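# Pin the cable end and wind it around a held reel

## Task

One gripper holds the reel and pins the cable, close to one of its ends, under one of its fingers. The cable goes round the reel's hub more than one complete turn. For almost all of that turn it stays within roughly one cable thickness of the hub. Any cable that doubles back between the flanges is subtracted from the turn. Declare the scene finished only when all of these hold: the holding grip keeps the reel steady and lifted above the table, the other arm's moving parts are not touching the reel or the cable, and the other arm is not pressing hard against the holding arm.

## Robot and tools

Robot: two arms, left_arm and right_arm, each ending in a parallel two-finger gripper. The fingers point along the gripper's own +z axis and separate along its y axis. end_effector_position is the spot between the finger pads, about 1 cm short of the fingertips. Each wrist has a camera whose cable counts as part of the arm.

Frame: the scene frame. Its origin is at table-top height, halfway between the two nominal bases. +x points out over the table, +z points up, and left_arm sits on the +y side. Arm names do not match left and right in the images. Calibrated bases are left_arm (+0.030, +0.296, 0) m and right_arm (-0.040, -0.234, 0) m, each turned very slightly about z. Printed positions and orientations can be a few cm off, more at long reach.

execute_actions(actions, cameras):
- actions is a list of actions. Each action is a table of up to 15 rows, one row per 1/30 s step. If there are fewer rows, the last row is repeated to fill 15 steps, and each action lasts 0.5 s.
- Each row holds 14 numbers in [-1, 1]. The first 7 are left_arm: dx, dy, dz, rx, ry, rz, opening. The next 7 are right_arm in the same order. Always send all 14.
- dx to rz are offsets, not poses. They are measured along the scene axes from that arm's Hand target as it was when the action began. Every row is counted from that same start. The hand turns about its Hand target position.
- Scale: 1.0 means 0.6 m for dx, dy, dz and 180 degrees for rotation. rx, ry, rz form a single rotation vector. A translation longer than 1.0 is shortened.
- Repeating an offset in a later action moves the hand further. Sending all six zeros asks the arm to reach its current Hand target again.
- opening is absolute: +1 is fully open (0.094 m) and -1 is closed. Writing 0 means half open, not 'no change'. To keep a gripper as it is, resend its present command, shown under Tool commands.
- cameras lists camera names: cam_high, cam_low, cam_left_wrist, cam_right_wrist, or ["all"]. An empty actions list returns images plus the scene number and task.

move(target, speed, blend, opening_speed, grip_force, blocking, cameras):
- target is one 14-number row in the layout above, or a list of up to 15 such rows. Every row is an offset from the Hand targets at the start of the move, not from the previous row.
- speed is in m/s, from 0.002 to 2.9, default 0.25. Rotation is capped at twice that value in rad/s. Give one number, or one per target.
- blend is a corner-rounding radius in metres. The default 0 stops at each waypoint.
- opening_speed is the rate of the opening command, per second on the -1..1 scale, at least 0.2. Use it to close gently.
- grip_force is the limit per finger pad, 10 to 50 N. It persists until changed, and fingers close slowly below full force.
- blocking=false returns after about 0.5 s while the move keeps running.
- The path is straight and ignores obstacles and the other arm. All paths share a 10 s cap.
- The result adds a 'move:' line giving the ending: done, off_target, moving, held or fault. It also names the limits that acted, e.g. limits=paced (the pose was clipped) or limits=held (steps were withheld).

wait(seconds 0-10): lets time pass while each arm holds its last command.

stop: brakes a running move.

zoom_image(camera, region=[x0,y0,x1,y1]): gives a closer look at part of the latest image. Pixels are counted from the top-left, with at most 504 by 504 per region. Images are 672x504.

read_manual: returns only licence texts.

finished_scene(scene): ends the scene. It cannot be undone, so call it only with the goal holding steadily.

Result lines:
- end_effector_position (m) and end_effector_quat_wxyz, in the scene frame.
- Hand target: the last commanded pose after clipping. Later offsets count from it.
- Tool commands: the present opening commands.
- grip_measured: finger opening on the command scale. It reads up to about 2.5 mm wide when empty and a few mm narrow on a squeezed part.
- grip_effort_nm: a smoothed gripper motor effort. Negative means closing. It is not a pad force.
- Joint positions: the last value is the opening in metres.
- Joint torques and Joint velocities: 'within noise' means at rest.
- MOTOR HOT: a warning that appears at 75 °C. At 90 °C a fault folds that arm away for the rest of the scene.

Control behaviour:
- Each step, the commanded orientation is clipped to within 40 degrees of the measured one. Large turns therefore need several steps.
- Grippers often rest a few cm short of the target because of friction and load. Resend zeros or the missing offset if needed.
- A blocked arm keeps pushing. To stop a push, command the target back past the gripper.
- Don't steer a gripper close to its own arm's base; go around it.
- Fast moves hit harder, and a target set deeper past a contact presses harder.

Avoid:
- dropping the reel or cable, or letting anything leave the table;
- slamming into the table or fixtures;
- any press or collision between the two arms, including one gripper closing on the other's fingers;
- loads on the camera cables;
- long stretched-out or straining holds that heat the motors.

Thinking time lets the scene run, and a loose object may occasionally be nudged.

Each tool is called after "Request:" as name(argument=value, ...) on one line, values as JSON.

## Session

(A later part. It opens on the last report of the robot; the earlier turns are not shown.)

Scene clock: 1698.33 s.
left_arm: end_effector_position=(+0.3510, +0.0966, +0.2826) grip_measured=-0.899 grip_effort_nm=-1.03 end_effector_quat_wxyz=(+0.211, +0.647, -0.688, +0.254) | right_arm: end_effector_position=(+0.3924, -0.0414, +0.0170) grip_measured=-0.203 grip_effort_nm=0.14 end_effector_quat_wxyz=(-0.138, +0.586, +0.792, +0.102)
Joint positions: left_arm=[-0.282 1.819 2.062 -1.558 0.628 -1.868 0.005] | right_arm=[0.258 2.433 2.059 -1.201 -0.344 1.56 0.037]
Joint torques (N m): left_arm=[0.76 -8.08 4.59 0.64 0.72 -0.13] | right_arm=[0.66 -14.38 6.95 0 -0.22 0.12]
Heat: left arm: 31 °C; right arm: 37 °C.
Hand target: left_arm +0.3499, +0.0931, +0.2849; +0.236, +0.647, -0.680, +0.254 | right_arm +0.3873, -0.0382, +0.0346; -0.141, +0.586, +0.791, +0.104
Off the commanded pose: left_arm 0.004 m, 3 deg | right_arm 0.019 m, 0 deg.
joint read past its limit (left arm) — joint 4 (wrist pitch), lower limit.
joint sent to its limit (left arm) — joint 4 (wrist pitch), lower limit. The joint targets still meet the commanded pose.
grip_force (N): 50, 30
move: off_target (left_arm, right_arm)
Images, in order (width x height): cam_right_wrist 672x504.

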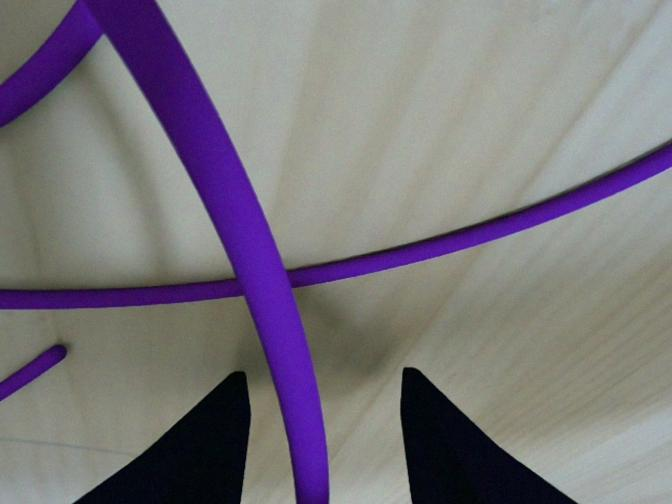

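Request:
move(target=[0,0,0,0,0,0,-1,0.0,0.0,0.02,0.0,0.0,0,-0.2], speed=0.08, cameras=["cam_right_wrist"])

Scene clock: 1704.90 s.
left_arm: end_effector_position=(+0.3510, +0.0966, +0.2826) grip_measured=-0.899 grip_effort_nm=-1.04 end_effector_quat_wxyz=(+0.211, +0.647, -0.688, +0.254) | right_arm: end_effector_position=(+0.3894, -0.0423, +0.0259) grip_measured=-0.203 grip_effort_nm=0.13 end_effector_quat_wxyz=(-0.141, +0.587, +0.792, +0.097)
Joint positions: left_arm=[-0.282 1.819 2.062 -1.558 0.628 -1.868 0.005] | right_arm=[0.258 2.426 2.084 -1.244 -0.344 1.561 0.037]
Joint torques (N m): left_arm=[0.76 -8.06 4.59 0.64 0.72 -0.13] | right_arm=[0.7 -14.23 8.03 -0.03 -0.22 0.12]
Heat: left arm: 31 °C; right arm: 38 °C.
Hand target: left_arm +0.3499, +0.0931, +0.2849; +0.236, +0.647, -0.680, +0.254 | right_arm +0.3873, -0.0382, +0.0467; -0.141, +0.586, +0.791, +0.103
Off the commanded pose: left_arm 0.004 m, 3 deg | right_arm 0.021 m, 1 deg.
joint read past its limit (left arm) — joint 4 (wrist pitch), lower limit.
joint sent to its limit (left arm) — joint 4 (wrist pitch), lower limit. The joint targets still meet the commanded pose.
grip_force (N): 50, 30
move: off_target (left_arm, right_arm)
Images, in order (width x height): cam_right_wrist 672x504.

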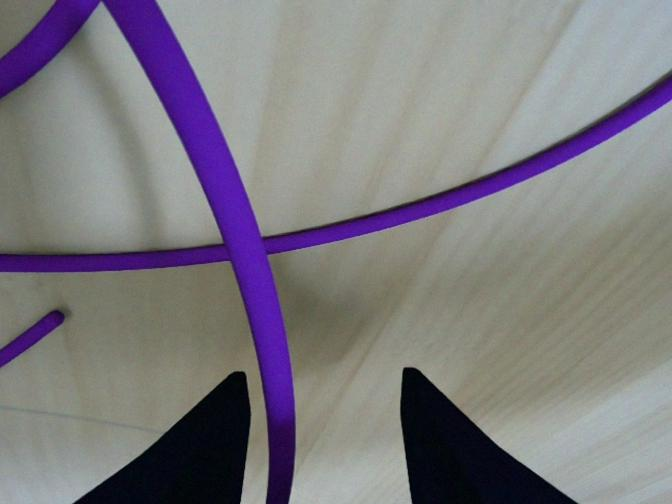

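Request:
move(target=[0,0,0,0,0,0,-1,0.008,0.0,0.0,0.0,0.0,0,-1], opening_speed=0.5, speed=0.05, cameras=["cam_right_wrist","cam_left_wrist"])

Scene clock: 1711.33 s.
left_arm: end_effector_position=(+0.3510, +0.0966, +0.2826) grip_measured=-0.899 grip_effort_nm=-1.04 end_effector_quat_wxyz=(+0.211, +0.647, -0.688, +0.254) | right_arm: end_effector_position=(+0.3956, -0.0405, +0.0374) grip_measured=-0.914 grip_effort_nm=-0.64 end_effector_quat_wxyz=(-0.134, +0.585, +0.793, +0.106)
Joint positions: left_arm=[-0.282 1.819 2.062 -1.558 0.628 -1.868 0.005] | right_arm=[0.258 2.426 2.129 -1.266 -0.344 1.561 0.004]
Joint torques (N m): left_arm=[0.76 -8.06 4.59 0.64 0.72 -0.13] | right_arm=[0.44 -12.18 8.16 0.01 -0.21 0.1]
Heat: left arm: 31 °C; right arm: 39 °C.
Hand target: left_arm +0.3499, +0.0931, +0.2849; +0.236, +0.647, -0.680, +0.254 | right_arm +0.3921, -0.0382, +0.0466; -0.141, +0.586, +0.791, +0.103
Off the commanded pose: left_arm 0.004 m, 3 deg | right_arm 0.010 m, 1 deg.
joint read past its limit (left arm) — joint 4 (wrist pitch), lower limit.
joint sent to its limit (left arm) — joint 4 (wrist pitch), lower limit. The joint targets still meet the commanded pose.
grip_force (N): 50, 30
move: off_target (left_arm)
Images, in order (width x height): cam_left_wrist 672x504, cam_right_wrist 672x504.

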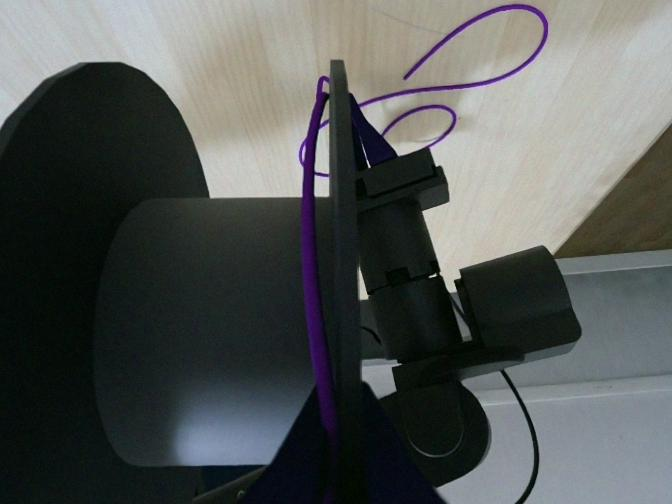

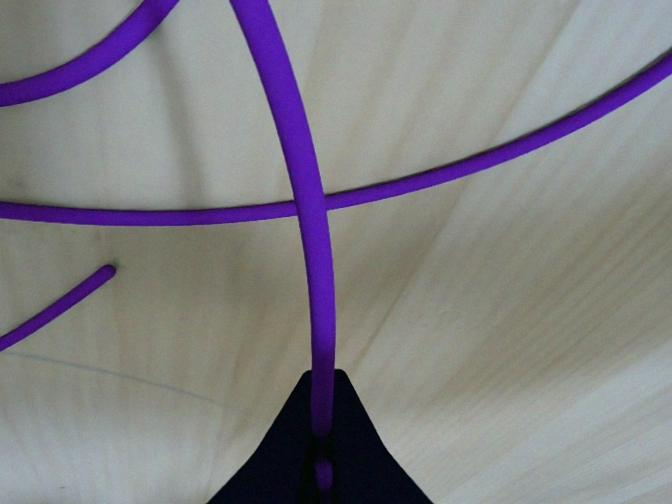

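Request:
move(target=[[0,0,0,0,0,0,-1,-0.126,-0.16,0.01,0,0,0,-1],[0,0,-0.075,0,0,0,-1,-0.126,-0.16,0.01,0,0,0,-1]], speed=0.12, cameras=["all"])

Scene clock: 1805.37 s.
left_arm: end_effector_position=(+0.3548, +0.0931, +0.2201) grip_measured=-0.899 grip_effort_nm=-1.03 end_effector_quat_wxyz=(+0.239, +0.657, -0.679, +0.224) | right_arm: end_effector_position=(+0.3270, -0.1278, +0.0549) grip_measured=-0.915 grip_effort_nm=-0.67 end_effector_quat_wxyz=(-0.133, +0.583, +0.793, +0.120)
Joint positions: left_arm=[-0.281 1.819 1.804 -1.383 0.648 -1.867 0.005] | right_arm=[0.083 2.042 1.562 -1.124 -0.359 1.374 0.004]
Joint torques (N m): left_arm=[0.57 -13.18 5.08 0.55 0.53 -0.01] | right_arm=[-0.69 -9.7 4.3 0.1 -0.03 -0.03]
Heat: left arm: 32 °C; right arm: 39 °C.
Hand target: left_arm +0.3500, +0.0932, +0.2399; +0.236, +0.647, -0.680, +0.254 | right_arm +0.3166, -0.1343, +0.0526; -0.140, +0.586, +0.791, +0.103
Off the commanded pose: left_arm 0.020 m, 4 deg | right_arm 0.013 m, 2 deg.
grip_force (N): 50, 30
move: off_target (left_arm, right_arm)

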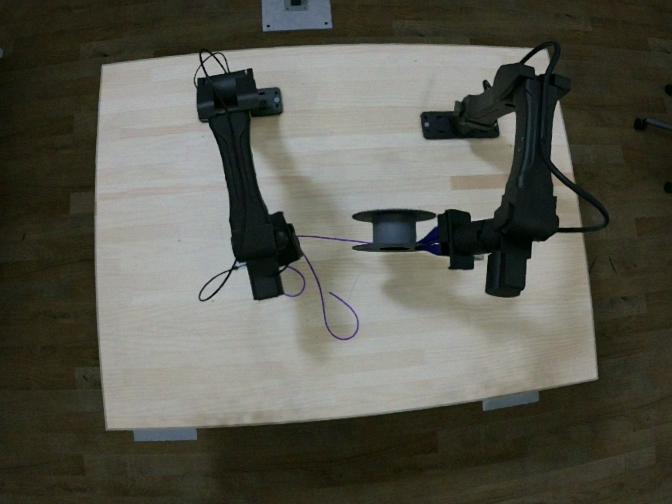

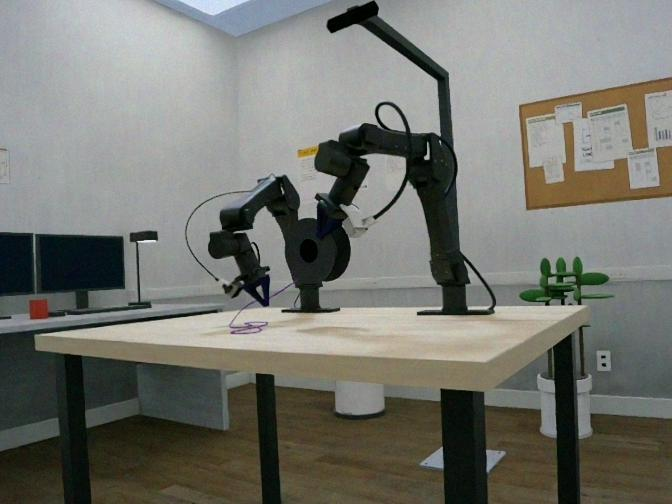

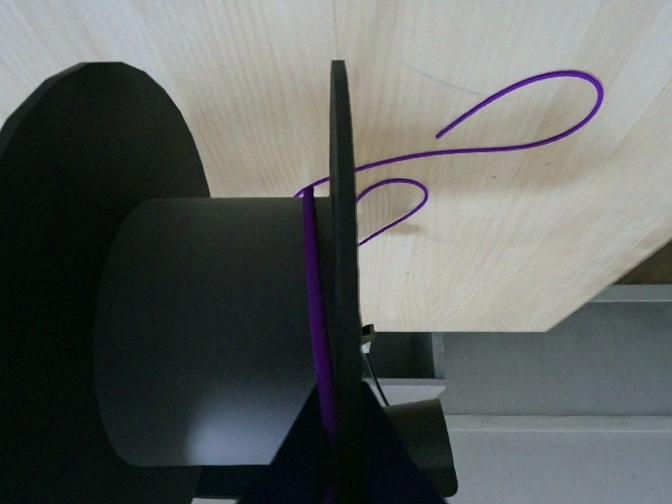

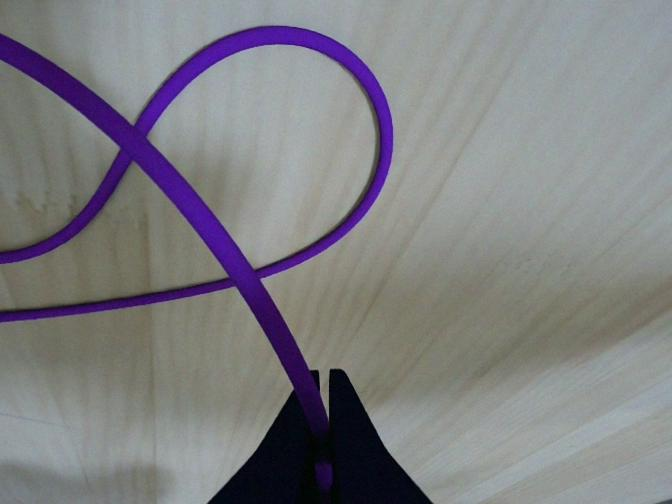

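Request:
move(target=[0,0,0,0,0,0,-1,0,0,0,0,0,0,-0.3], opening_speed=0.4)

Request:
move(target=[[0,0,0,0,0,0,-1,0,0,0.15,0,0,0,-0.3],[0,0,0,0,0,0,-1,0.02,-0.05,0.17,0.0456,-0.2617,0.9273,-0.3]], speed=0.25, blend=[0.03,0], cameras=["all"])

Scene clock: 1832.13 s.
left_arm: end_effector_position=(+0.3549, +0.0932, +0.2200) grip_measured=-0.899 grip_effort_nm=-1.03 end_effector_quat_wxyz=(+0.238, +0.657, -0.680, +0.224) | right_arm: end_effector_position=(+0.3271, -0.1287, +0.0546) grip_measured=-0.303 grip_effort_nm=0.14 end_effector_quat_wxyz=(-0.131, +0.583, +0.793, +0.118)
Joint positions: left_arm=[-0.281 1.819 1.804 -1.383 0.647 -1.867 0.005] | right_arm=[0.083 2.042 1.562 -1.124 -0.353 1.374 0.033]
Joint torques (N m): left_arm=[0.58 -13.18 5.05 0.57 0.54 -0.02] | right_arm=[-0.69 -9.8 4.34 0.1 -0.08 -0.06]
Heat: left arm: 36 °C; right arm: 38 °C.
Hand target: left_arm +0.3500, +0.0932, +0.2399; +0.236, +0.647, -0.680, +0.254 | right_arm +0.3166, -0.1343, +0.0526; -0.141, +0.586, +0.791, +0.103
Off the commanded pose: left_arm 0.021 m, 4 deg | right_arm 0.012 m, 2 deg.
grip_force (N): 50, 30
move: off_target (left_arm, right_arm)

Scene clock: 1839.37 s.
left_arm: end_effector_position=(+0.3549, +0.0932, +0.2200) grip_measured=-0.899 grip_effort_nm=-1.03 end_effector_quat_wxyz=(+0.238, +0.657, -0.680, +0.224) | right_arm: end_effector_position=(+0.3347, -0.1629, +0.1494) grip_measured=-0.303 grip_effort_nm=0.13 end_effector_quat_wxyz=(-0.074, +0.761, -0.641, -0.064)
Joint positions: left_arm=[-0.281 1.819 1.804 -1.383 0.647 -1.867 0.005] | right_arm=[0.063 1.985 1.89 -1.459 -0.195 -1.648 0.033]
Joint torques (N m): left_arm=[0.57 -13.16 5.07 0.57 0.54 -0.02] | right_arm=[-0.73 -11.03 4.46 0.41 -0.2 -0.1]
Heat: left arm: 37 °C; right arm: 38 °C.
Hand target: left_arm +0.3500, +0.0932, +0.2399; +0.236, +0.647, -0.680, +0.254 | right_arm +0.3286, -0.1643, +0.1546; -0.079, +0.762, -0.640, -0.067
Off the commanded pose: left_arm 0.021 m, 4 deg | right_arm 0.008 m, 1 deg.
grip_force (N): 50, 30
move: off_target (left_arm)

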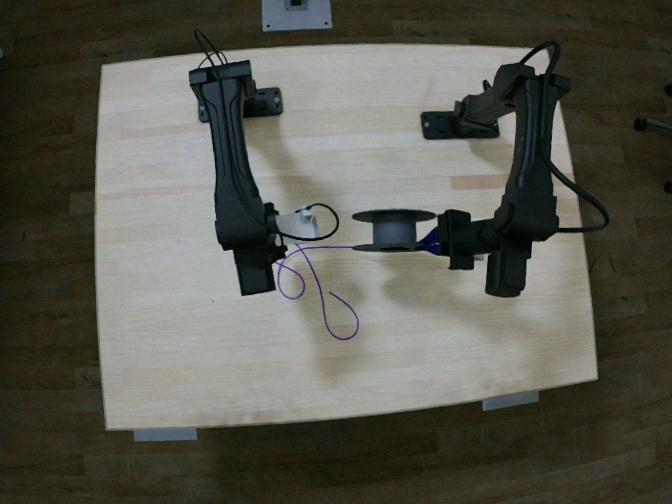

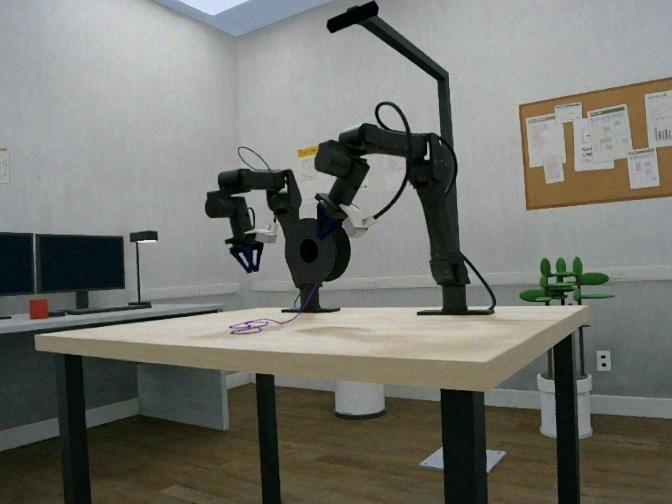

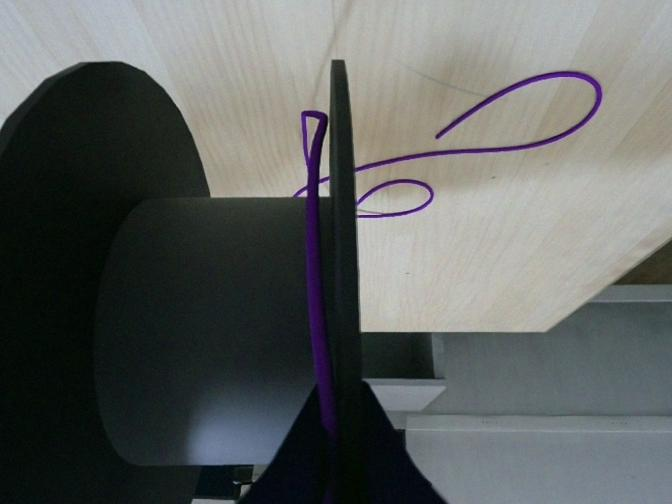

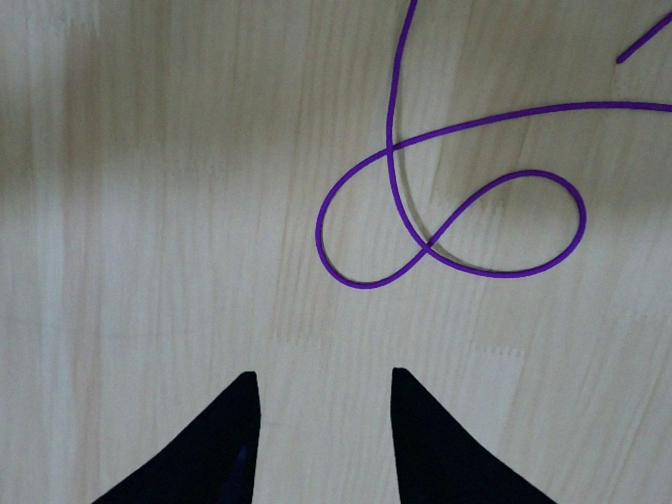

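Request:
zoom_image(camera="cam_high", region=[240, 190, 460, 350])

Request:
zoom_image(camera="cam_low", region=[200, 200, 400, 350])

Scaled by 2.291.

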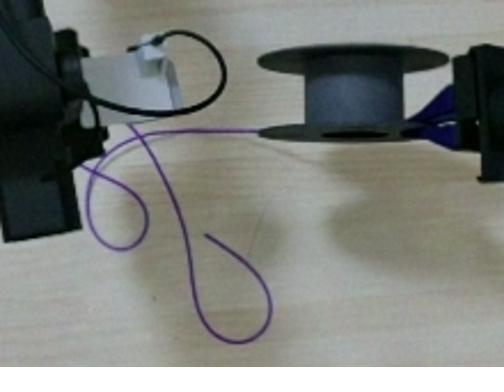

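Scaled by 2.520.

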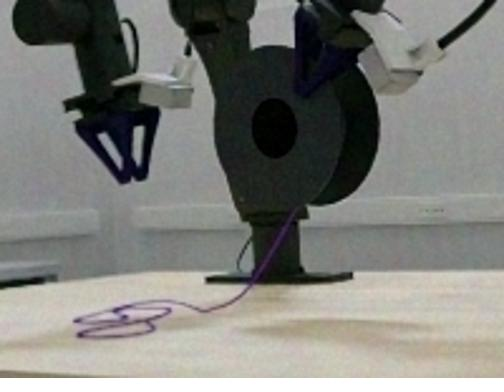

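Request:
move(target=[0,0,0,0,0,0,-1,0.042,0.073,-0.154,0,0,0.04,-0.3], speed=0.15, cameras=["cam_right_wrist"])

Scene clock: 1887.50 s.
left_arm: end_effector_position=(+0.3549, +0.0932, +0.2200) grip_measured=-0.899 grip_effort_nm=-1.04 end_effector_quat_wxyz=(+0.238, +0.657, -0.680, +0.224) | right_arm: end_effector_position=(+0.3602, -0.1231, +0.0687) grip_measured=-0.303 grip_effort_nm=0.13 end_effector_quat_wxyz=(-0.081, +0.798, -0.595, -0.058)
Joint positions: left_arm=[-0.281 1.819 1.804 -1.383 0.647 -1.867 0.005] | right_arm=[0.154 2.101 1.739 -1.167 -0.195 -1.672 0.033]
Joint torques (N m): left_arm=[0.57 -13.18 5.05 0.57 0.54 -0.02] | right_arm=[0.4 -9.16 4.98 0.48 -0.18 -0.08]
Heat: left arm: 40 °C; right arm: 41 °C.
Hand target: left_arm +0.3500, +0.0932, +0.2399; +0.236, +0.647, -0.680, +0.254 | right_arm +0.3537, -0.1205, +0.0622; -0.075, +0.800, -0.590, -0.072
Off the commanded pose: left_arm 0.021 m, 4 deg | right_arm 0.010 m, 2 deg.
grip_force (N): 50, 30
move: off_target (left_arm)
Images, in order (width x height): cam_right_wrist 672x504.

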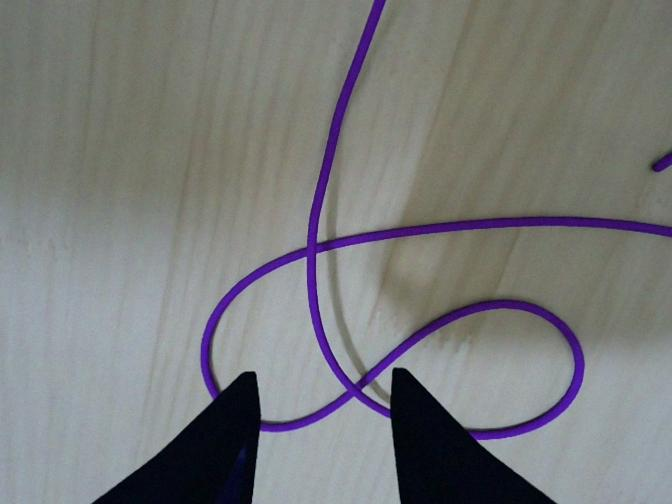

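Request:
move(target=[0,0,0,0,0,0,-1,-0.008,0.0,-0.075,0,0,0.0,-0.3], speed=0.1, cameras=["cam_right_wrist"])

Scene clock: 1895.83 s.
left_arm: end_effector_position=(+0.3549, +0.0932, +0.2200) grip_measured=-0.899 grip_effort_nm=-1.03 end_effector_quat_wxyz=(+0.238, +0.657, -0.680, +0.224) | right_arm: end_effector_position=(+0.3575, -0.1236, +0.0255) grip_measured=-0.303 grip_effort_nm=0.13 end_effector_quat_wxyz=(-0.083, +0.798, -0.595, -0.056)
Joint positions: left_arm=[-0.281 1.819 1.804 -1.383 0.647 -1.867 0.005] | right_arm=[0.154 2.12 1.592 -0.997 -0.195 -1.672 0.033]
Joint torques (N m): left_arm=[0.57 -13.16 5.05 0.57 0.54 -0.02] | right_arm=[0.57 -8.85 4.68 0.47 -0.2 -0.05]
Heat: left arm: 40 °C; right arm: 39 °C.
Hand target: left_arm +0.3500, +0.0932, +0.2399; +0.236, +0.647, -0.680, +0.254 | right_arm +0.3490, -0.1205, +0.0172; -0.075, +0.800, -0.590, -0.072
Off the commanded pose: left_arm 0.021 m, 4 deg | right_arm 0.012 m, 2 deg.
grip_force (N): 50, 30
move: off_target (left_arm, right_arm)
Images, in order (width x height): cam_right_wrist 672x504.

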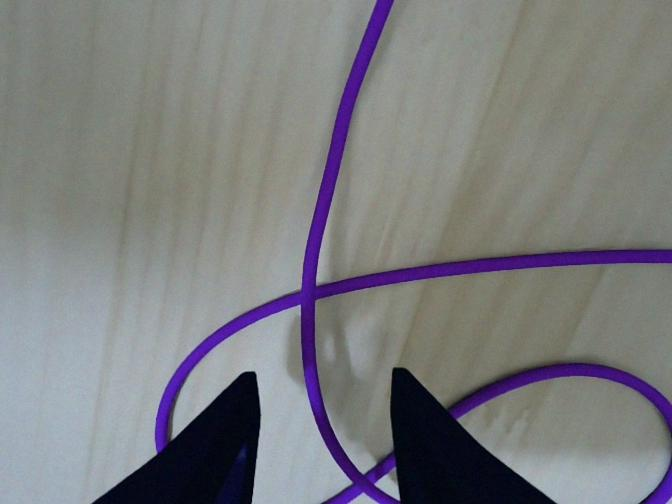

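Request:
move(target=[0,0,0,0,0,0,-1,-0.004,0.0,-0.022,0,0,0.0,-0.3], speed=0.06, cameras=["cam_right_wrist"])

Scene clock: 1902.13 s.
left_arm: end_effector_position=(+0.3549, +0.0932, +0.2200) grip_measured=-0.899 grip_effort_nm=-1.04 end_effector_quat_wxyz=(+0.238, +0.657, -0.680, +0.224) | right_arm: end_effector_position=(+0.3568, -0.1238, +0.0147) grip_measured=-0.303 grip_effort_nm=0.13 end_effector_quat_wxyz=(-0.086, +0.798, -0.594, -0.053)
Joint positions: left_arm=[-0.281 1.819 1.804 -1.383 0.647 -1.867 0.005] | right_arm=[0.154 2.124 1.553 -0.946 -0.195 -1.672 0.033]
Joint torques (N m): left_arm=[0.57 -13.16 5.07 0.57 0.54 -0.02] | right_arm=[0.72 -8.5 4.41 0.49 -0.19 -0.04]
Heat: left arm: 40 °C; right arm: 39 °C.
Hand target: left_arm +0.3500, +0.0932, +0.2399; +0.236, +0.647, -0.680, +0.254 | right_arm +0.3466, -0.1205, +0.0040; -0.075, +0.800, -0.590, -0.072
Off the commanded pose: left_arm 0.021 m, 4 deg | right_arm 0.015 m, 2 deg.
grip_force (N): 50, 30
move: off_target (left_arm, right_arm)
Images, in order (width x height): cam_right_wrist 672x504.

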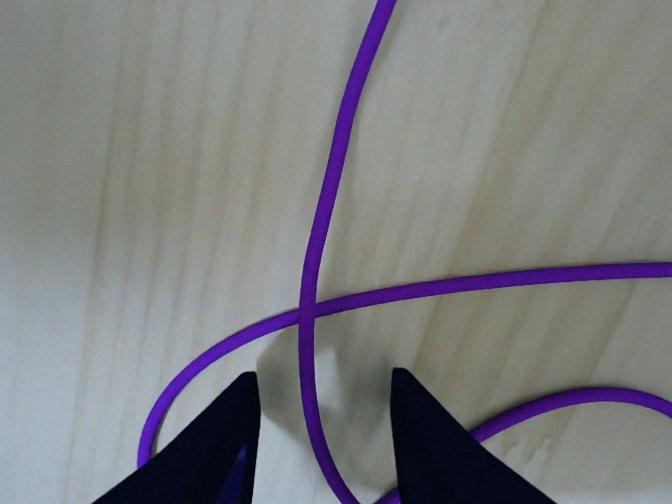

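Request:
move(target=[[0,0,0,0,0,0,-1,0,0.0,-0.008,0,0,0.0,-0.3],[0,0,0,0,0,0,-1,0,0.0,-0.008,0,0,0.0,-1]], speed=0.05, opening_speed=0.5, cameras=["cam_right_wrist"])

Scene clock: 1910.47 s.
left_arm: end_effector_position=(+0.3549, +0.0932, +0.2200) grip_measured=-0.899 grip_effort_nm=-1.04 end_effector_quat_wxyz=(+0.238, +0.657, -0.680, +0.224) | right_arm: end_effector_position=(+0.3615, -0.1227, +0.0138) grip_measured=-0.907 grip_effort_nm=-0.64 end_effector_quat_wxyz=(-0.094, +0.798, -0.593, -0.047)
Joint positions: left_arm=[-0.281 1.819 1.804 -1.383 0.647 -1.867 0.005] | right_arm=[0.154 2.124 1.549 -0.921 -0.196 -1.672 0.004]
Joint torques (N m): left_arm=[0.57 -13.18 5.05 0.57 0.54 -0.01] | right_arm=[0.61 -8.08 4.07 0.42 -0.18 -0.04]
Heat: left arm: 40 °C; right arm: 38 °C.
Hand target: left_arm +0.3500, +0.0932, +0.2399; +0.236, +0.647, -0.680, +0.254 | right_arm +0.3465, -0.1205, -0.0009; -0.075, +0.800, -0.591, -0.072
Off the commanded pose: left_arm 0.021 m, 4 deg | right_arm 0.021 m, 4 deg.
grip_force (N): 50, 30
move: off_target (left_arm, right_arm); target 2's new opening was sent with right_arm's hand 0.019 m and 3 deg from that target
Images, in order (width x height): cam_right_wrist 672x504.

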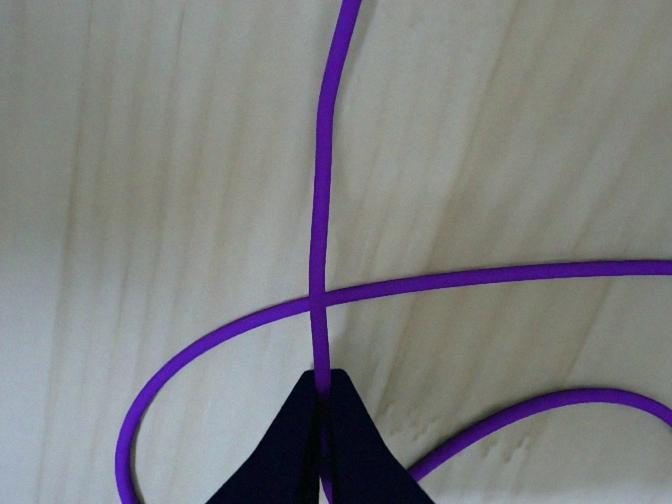

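Request:
move(target=[[0,0,0,0,0,0,-1,0,0.0,0.08,0,0,0.0,-1],[0,0,0,0,0,0,-1,0,-0.045,0.165,0,0,0.0,-1]], speed=0.12, blend=[0.02,0], cameras=["all"])

Request:
zoom_image(camera="cam_low", region=[200, 180, 400, 350])

Scene clock: 1918.10 s.
left_arm: end_effector_position=(+0.3549, +0.0932, +0.2200) grip_measured=-0.899 grip_effort_nm=-1.03 end_effector_quat_wxyz=(+0.238, +0.657, -0.680, +0.224) | right_arm: end_effector_position=(+0.3496, -0.1482, +0.0838) grip_measured=-0.907 grip_effort_nm=-0.67 end_effector_quat_wxyz=(-0.069, +0.799, -0.594, -0.069)
Joint positions: left_arm=[-0.281 1.819 1.804 -1.383 0.647 -1.867 0.005] | right_arm=[0.096 2.072 1.756 -1.258 -0.196 -1.737 0.004]
Joint torques (N m): left_arm=[0.58 -13.18 5.07 0.57 0.54 -0.02] | right_arm=[-0.24 -11.18 8.02 -0.01 -0.19 -0.08]
Heat: left arm: 40 °C; right arm: 37 °C.
Hand target: left_arm +0.3500, +0.0932, +0.2399; +0.236, +0.647, -0.680, +0.254 | right_arm +0.3465, -0.1475, +0.0982; -0.075, +0.800, -0.590, -0.072
Off the commanded pose: left_arm 0.021 m, 4 deg | right_arm 0.015 m, 1 deg.
grip_force (N): 50, 30
move: off_target (left_arm, right_arm)

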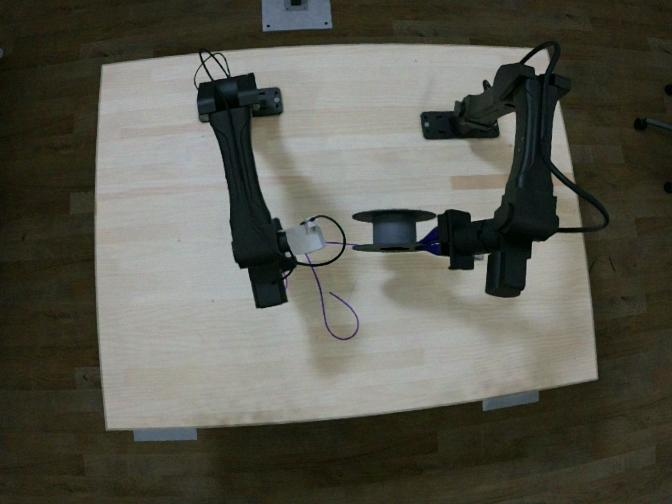

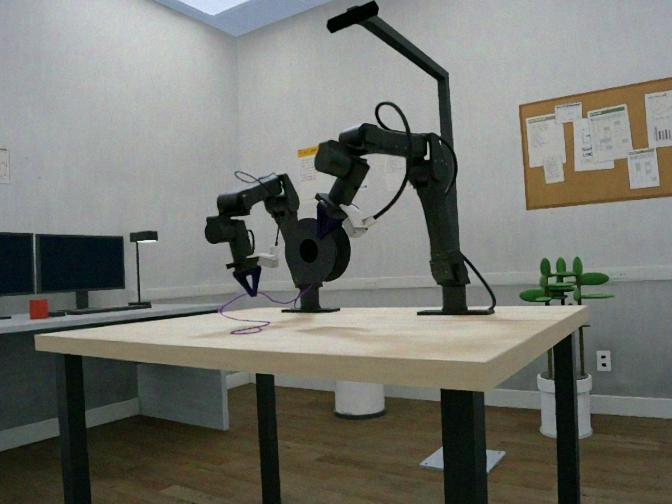

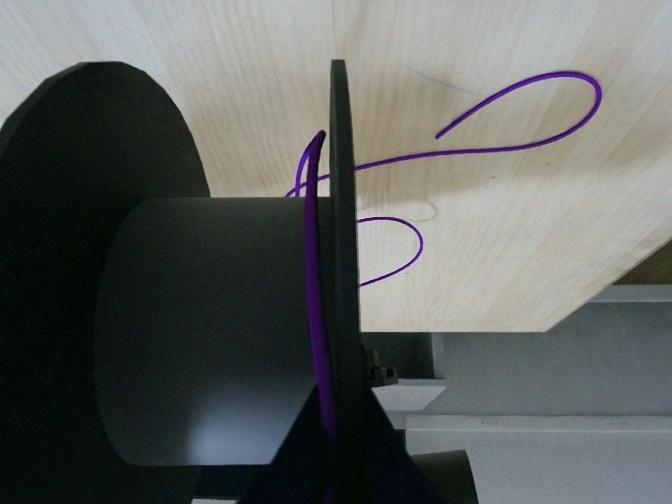

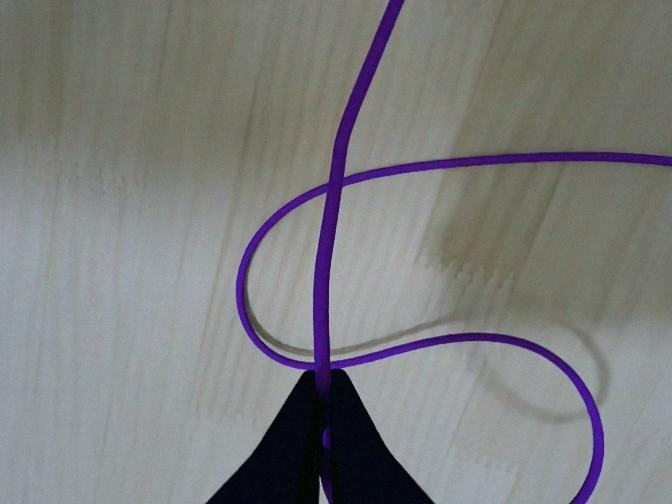

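Scaled by 2.520.

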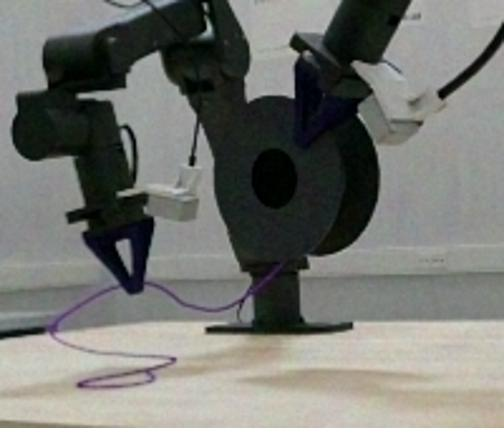

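Request:
move(target=[[0,0,0,0,0,0,-1,-0.01,-0.045,0.14,0,0,0.0,-1]], speed=0.12, cameras=["cam_low","cam_left_wrist","cam_right_wrist"])

Request:
zoom_image(camera="cam_low", region=[200, 180, 400, 350])

Scene clock: 1924.87 s.
left_arm: end_effector_position=(+0.3549, +0.0932, +0.2200) grip_measured=-0.899 grip_effort_nm=-1.03 end_effector_quat_wxyz=(+0.238, +0.657, -0.680, +0.224) | right_arm: end_effector_position=(+0.3515, -0.1738, +0.1687) grip_measured=-0.907 grip_effort_nm=-0.67 end_effector_quat_wxyz=(-0.092, +0.798, -0.594, -0.043)
Joint positions: left_arm=[-0.281 1.819 1.804 -1.383 0.647 -1.867 0.005] | right_arm=[0.031 2.027 2.026 -1.515 -0.196 -1.796 0.004]
Joint torques (N m): left_arm=[0.58 -13.18 5.05 0.57 0.54 -0.01] | right_arm=[-0.47 -10.67 7.72 -0.06 -0.19 -0.07]
Heat: left arm: 40 °C; right arm: 37 °C.
Hand target: left_arm +0.3500, +0.0932, +0.2399; +0.236, +0.647, -0.680, +0.254 | right_arm +0.3405, -0.1744, +0.1821; -0.075, +0.800, -0.590, -0.072
Off the commanded pose: left_arm 0.021 m, 4 deg | right_arm 0.017 m, 4 deg.
joint sent to its limit (right arm) — joint 4 (wrist pitch), lower limit. The joint targets are off in orientation, not in position.
grip_force (N): 50, 30
move: off_target (left_arm, right_arm)
Images, in order (width x height): cam_low 672x504, cam_left_wrist 672x504, cam_right_wrist 672x504.

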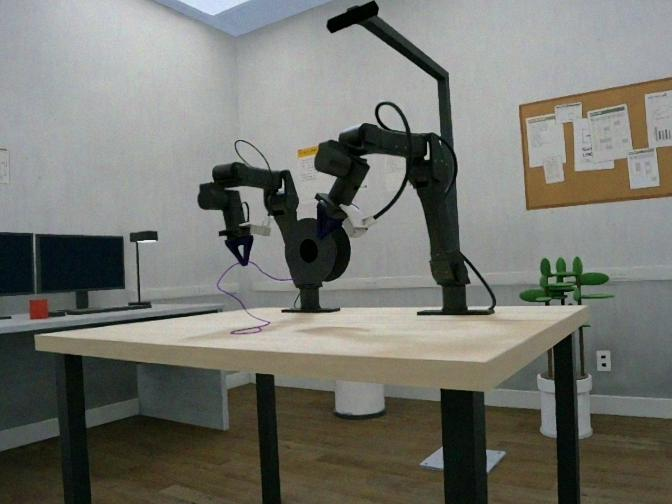

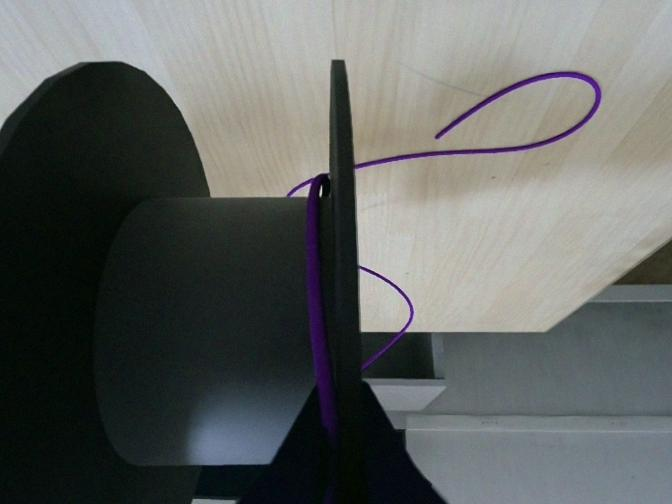

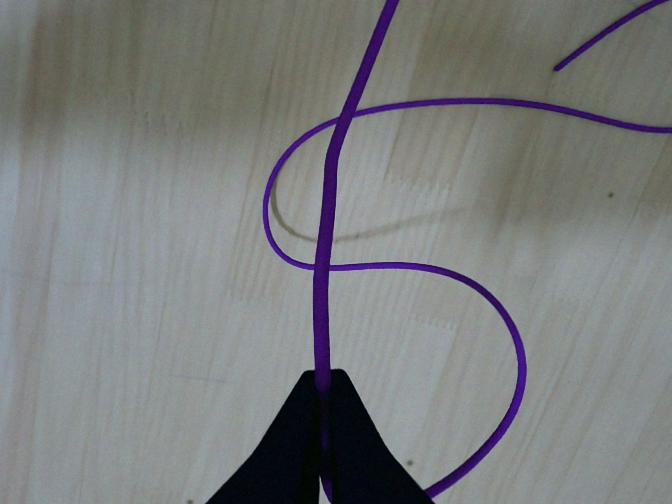

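Scaled by 2.520.

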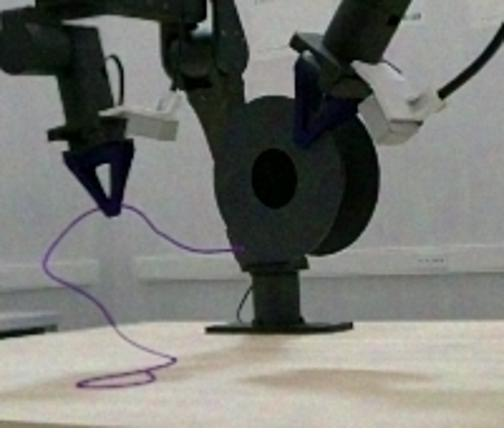

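Request:
move(target=[[0,0,0,0,0,0,-1,-0.03,0.05,0.12,0.0323,-0.1045,-0.0198,-1],[0,0,0,0,0,0,-1,-0.076,0.157,0.238,0.0647,-0.2089,-0.0396,-1]], speed=0.12, blend=[0.03,0], cameras=["all"])

Request:
zoom_image(camera="cam_low", region=[200, 160, 400, 340])

Scene clock: 1960.07 s.
left_arm: end_effector_position=(+0.3549, +0.0932, +0.2200) grip_measured=-0.899 grip_effort_nm=-1.03 end_effector_quat_wxyz=(+0.238, +0.657, -0.680, +0.224) | right_arm: end_effector_position=(+0.2993, -0.0806, +0.3270) grip_measured=-0.907 grip_effort_nm=-0.67 end_effector_quat_wxyz=(-0.345, +0.733, -0.570, +0.138)
Joint positions: left_arm=[-0.281 1.819 1.804 -1.383 0.647 -1.867 0.005] | right_arm=[0.339 1.433 1.728 -1.11 -0.11 -1.408 0.004]
Joint torques (N m): left_arm=[0.57 -13.16 5.07 0.57 0.55 -0.02] | right_arm=[0.58 -5.76 4.79 1.82 -0.02 0.11]
Heat: left arm: 41 °C; right arm: 36 °C.
Hand target: left_arm +0.3500, +0.0932, +0.2399; +0.236, +0.647, -0.680, +0.254 | right_arm +0.2949, -0.0803, +0.3249; -0.344, +0.732, -0.572, +0.136
Off the commanded pose: left_arm 0.021 m, 4 deg | right_arm 0.005 m, 0 deg.
grip_force (N): 50, 30
move: off_target (left_arm)

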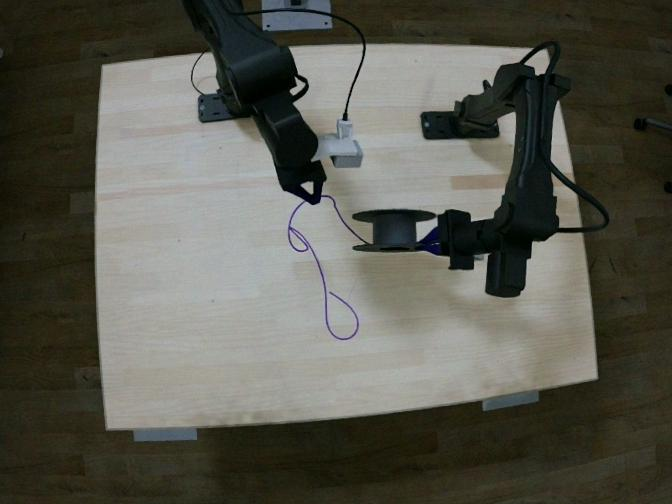

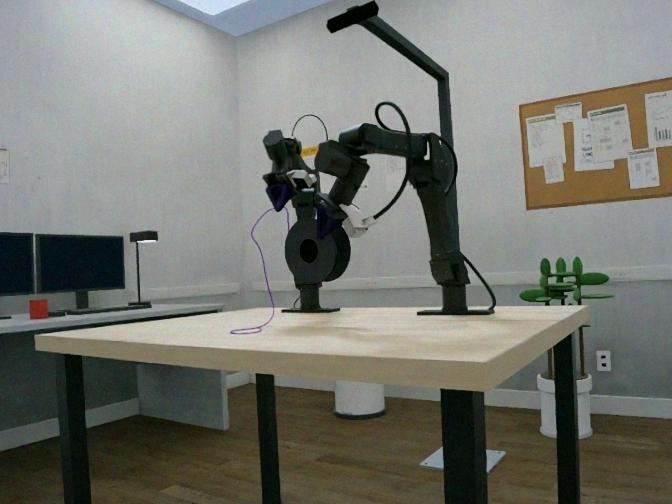

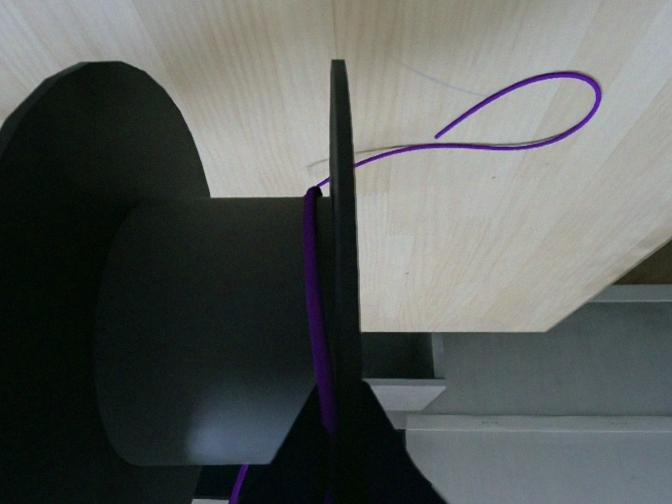

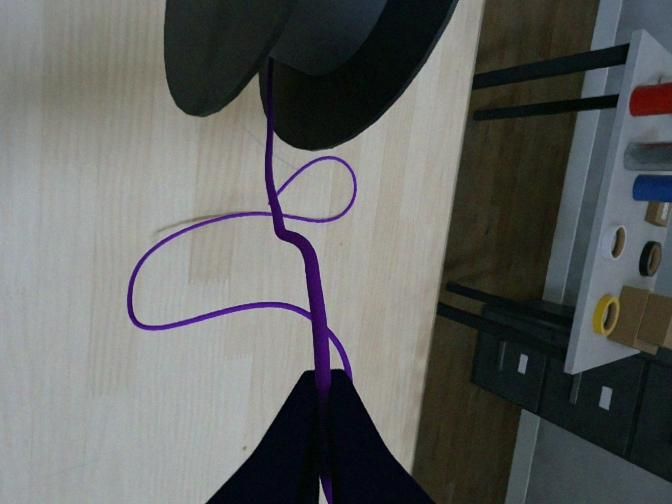

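Scaled by 2.520.

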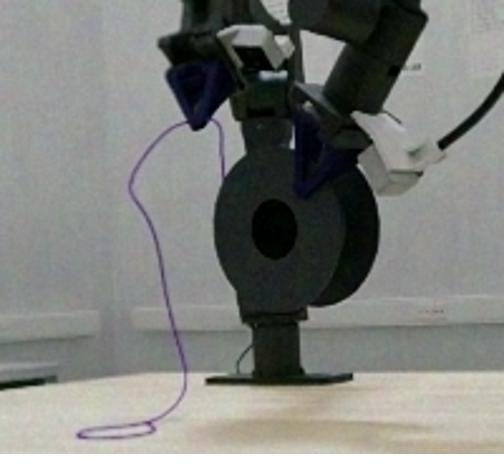

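Request:
move(target=[[0,0,0,0,0,0,-1,-0.07,0.08,0.03,0,0,0,-1],[0,0,0,0,0,0,-1,-0.075,0.22,0.02,0,0,0,-1]], speed=0.1, blend=[0.03,0], cameras=["all"])

Request:
zoom_image(camera="cam_low", region=[200, 160, 400, 340])

Request:
zoom_image(camera="cam_high", region=[250, 130, 450, 330])

Scene clock: 2037.27 s.
left_arm: end_effector_position=(+0.3550, +0.0932, +0.2200) grip_measured=-0.899 grip_effort_nm=-1.03 end_effector_quat_wxyz=(+0.238, +0.657, -0.680, +0.224) | right_arm: end_effector_position=(+0.2521, +0.0534, +0.3333) grip_measured=-0.907 grip_effort_nm=-0.67 end_effector_quat_wxyz=(-0.348, +0.733, -0.568, +0.135)
Joint positions: left_arm=[-0.281 1.819 1.804 -1.383 0.647 -1.867 0.005] | right_arm=[0.845 1.602 1.917 -1.148 0.228 -1.037 0.004]
Joint torques (N m): left_arm=[0.57 -13.18 5.07 0.57 0.54 -0.02] | right_arm=[0.44 -5.31 8.53 1.43 0.16 0.12]
Heat: left arm: 42 °C; right arm: 34 °C.
Hand target: left_arm +0.3500, +0.0932, +0.2399; +0.236, +0.647, -0.680, +0.254 | right_arm +0.2500, +0.0517, +0.3370; -0.344, +0.732, -0.572, +0.136
Off the commanded pose: left_arm 0.021 m, 4 deg | right_arm 0.005 m, 1 deg.
grip_force (N): 50, 30
move: off_target (left_arm)

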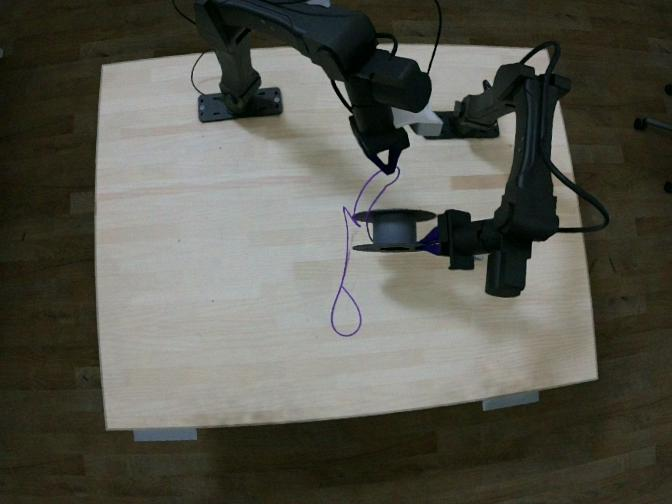

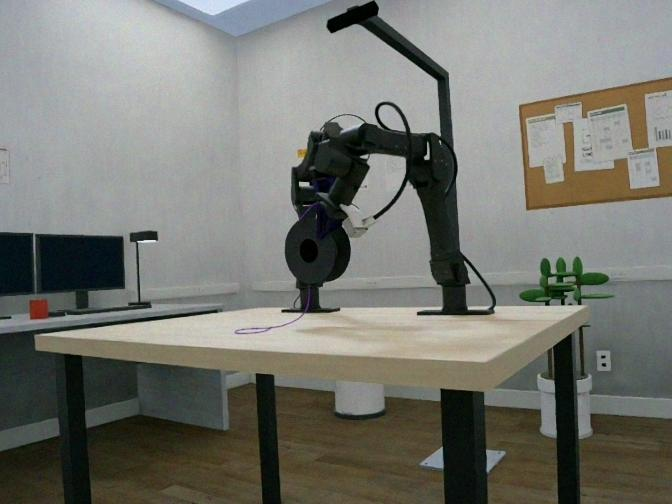

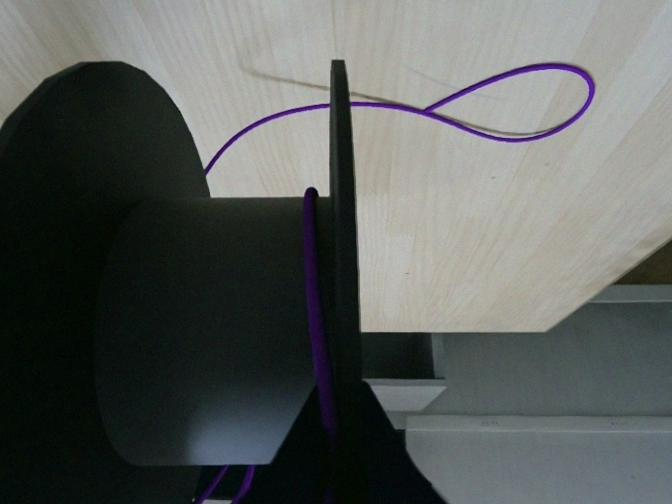

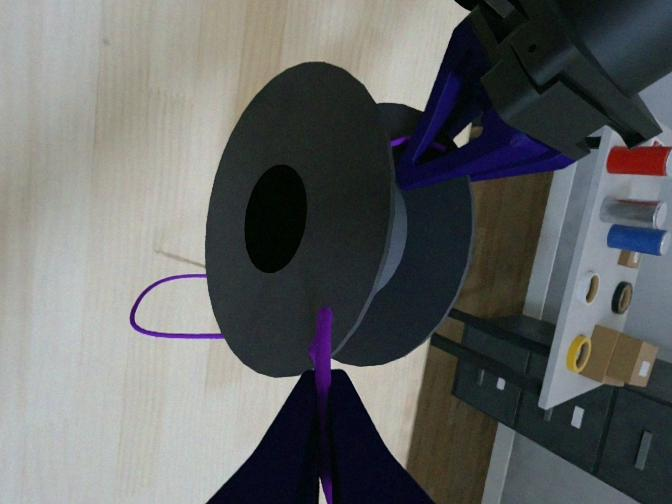

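Scaled by 2.520.

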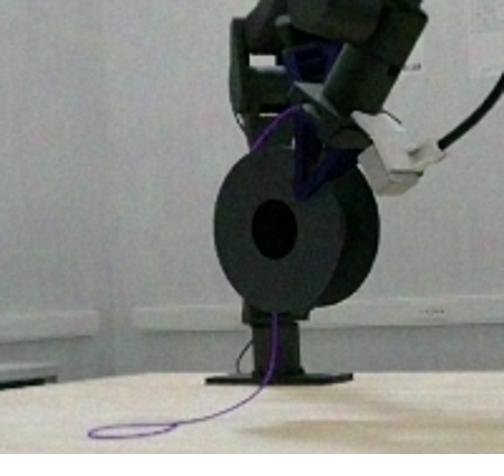

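Scaled by 2.520.

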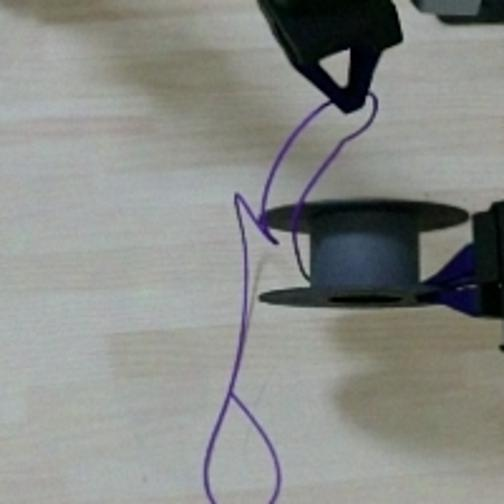

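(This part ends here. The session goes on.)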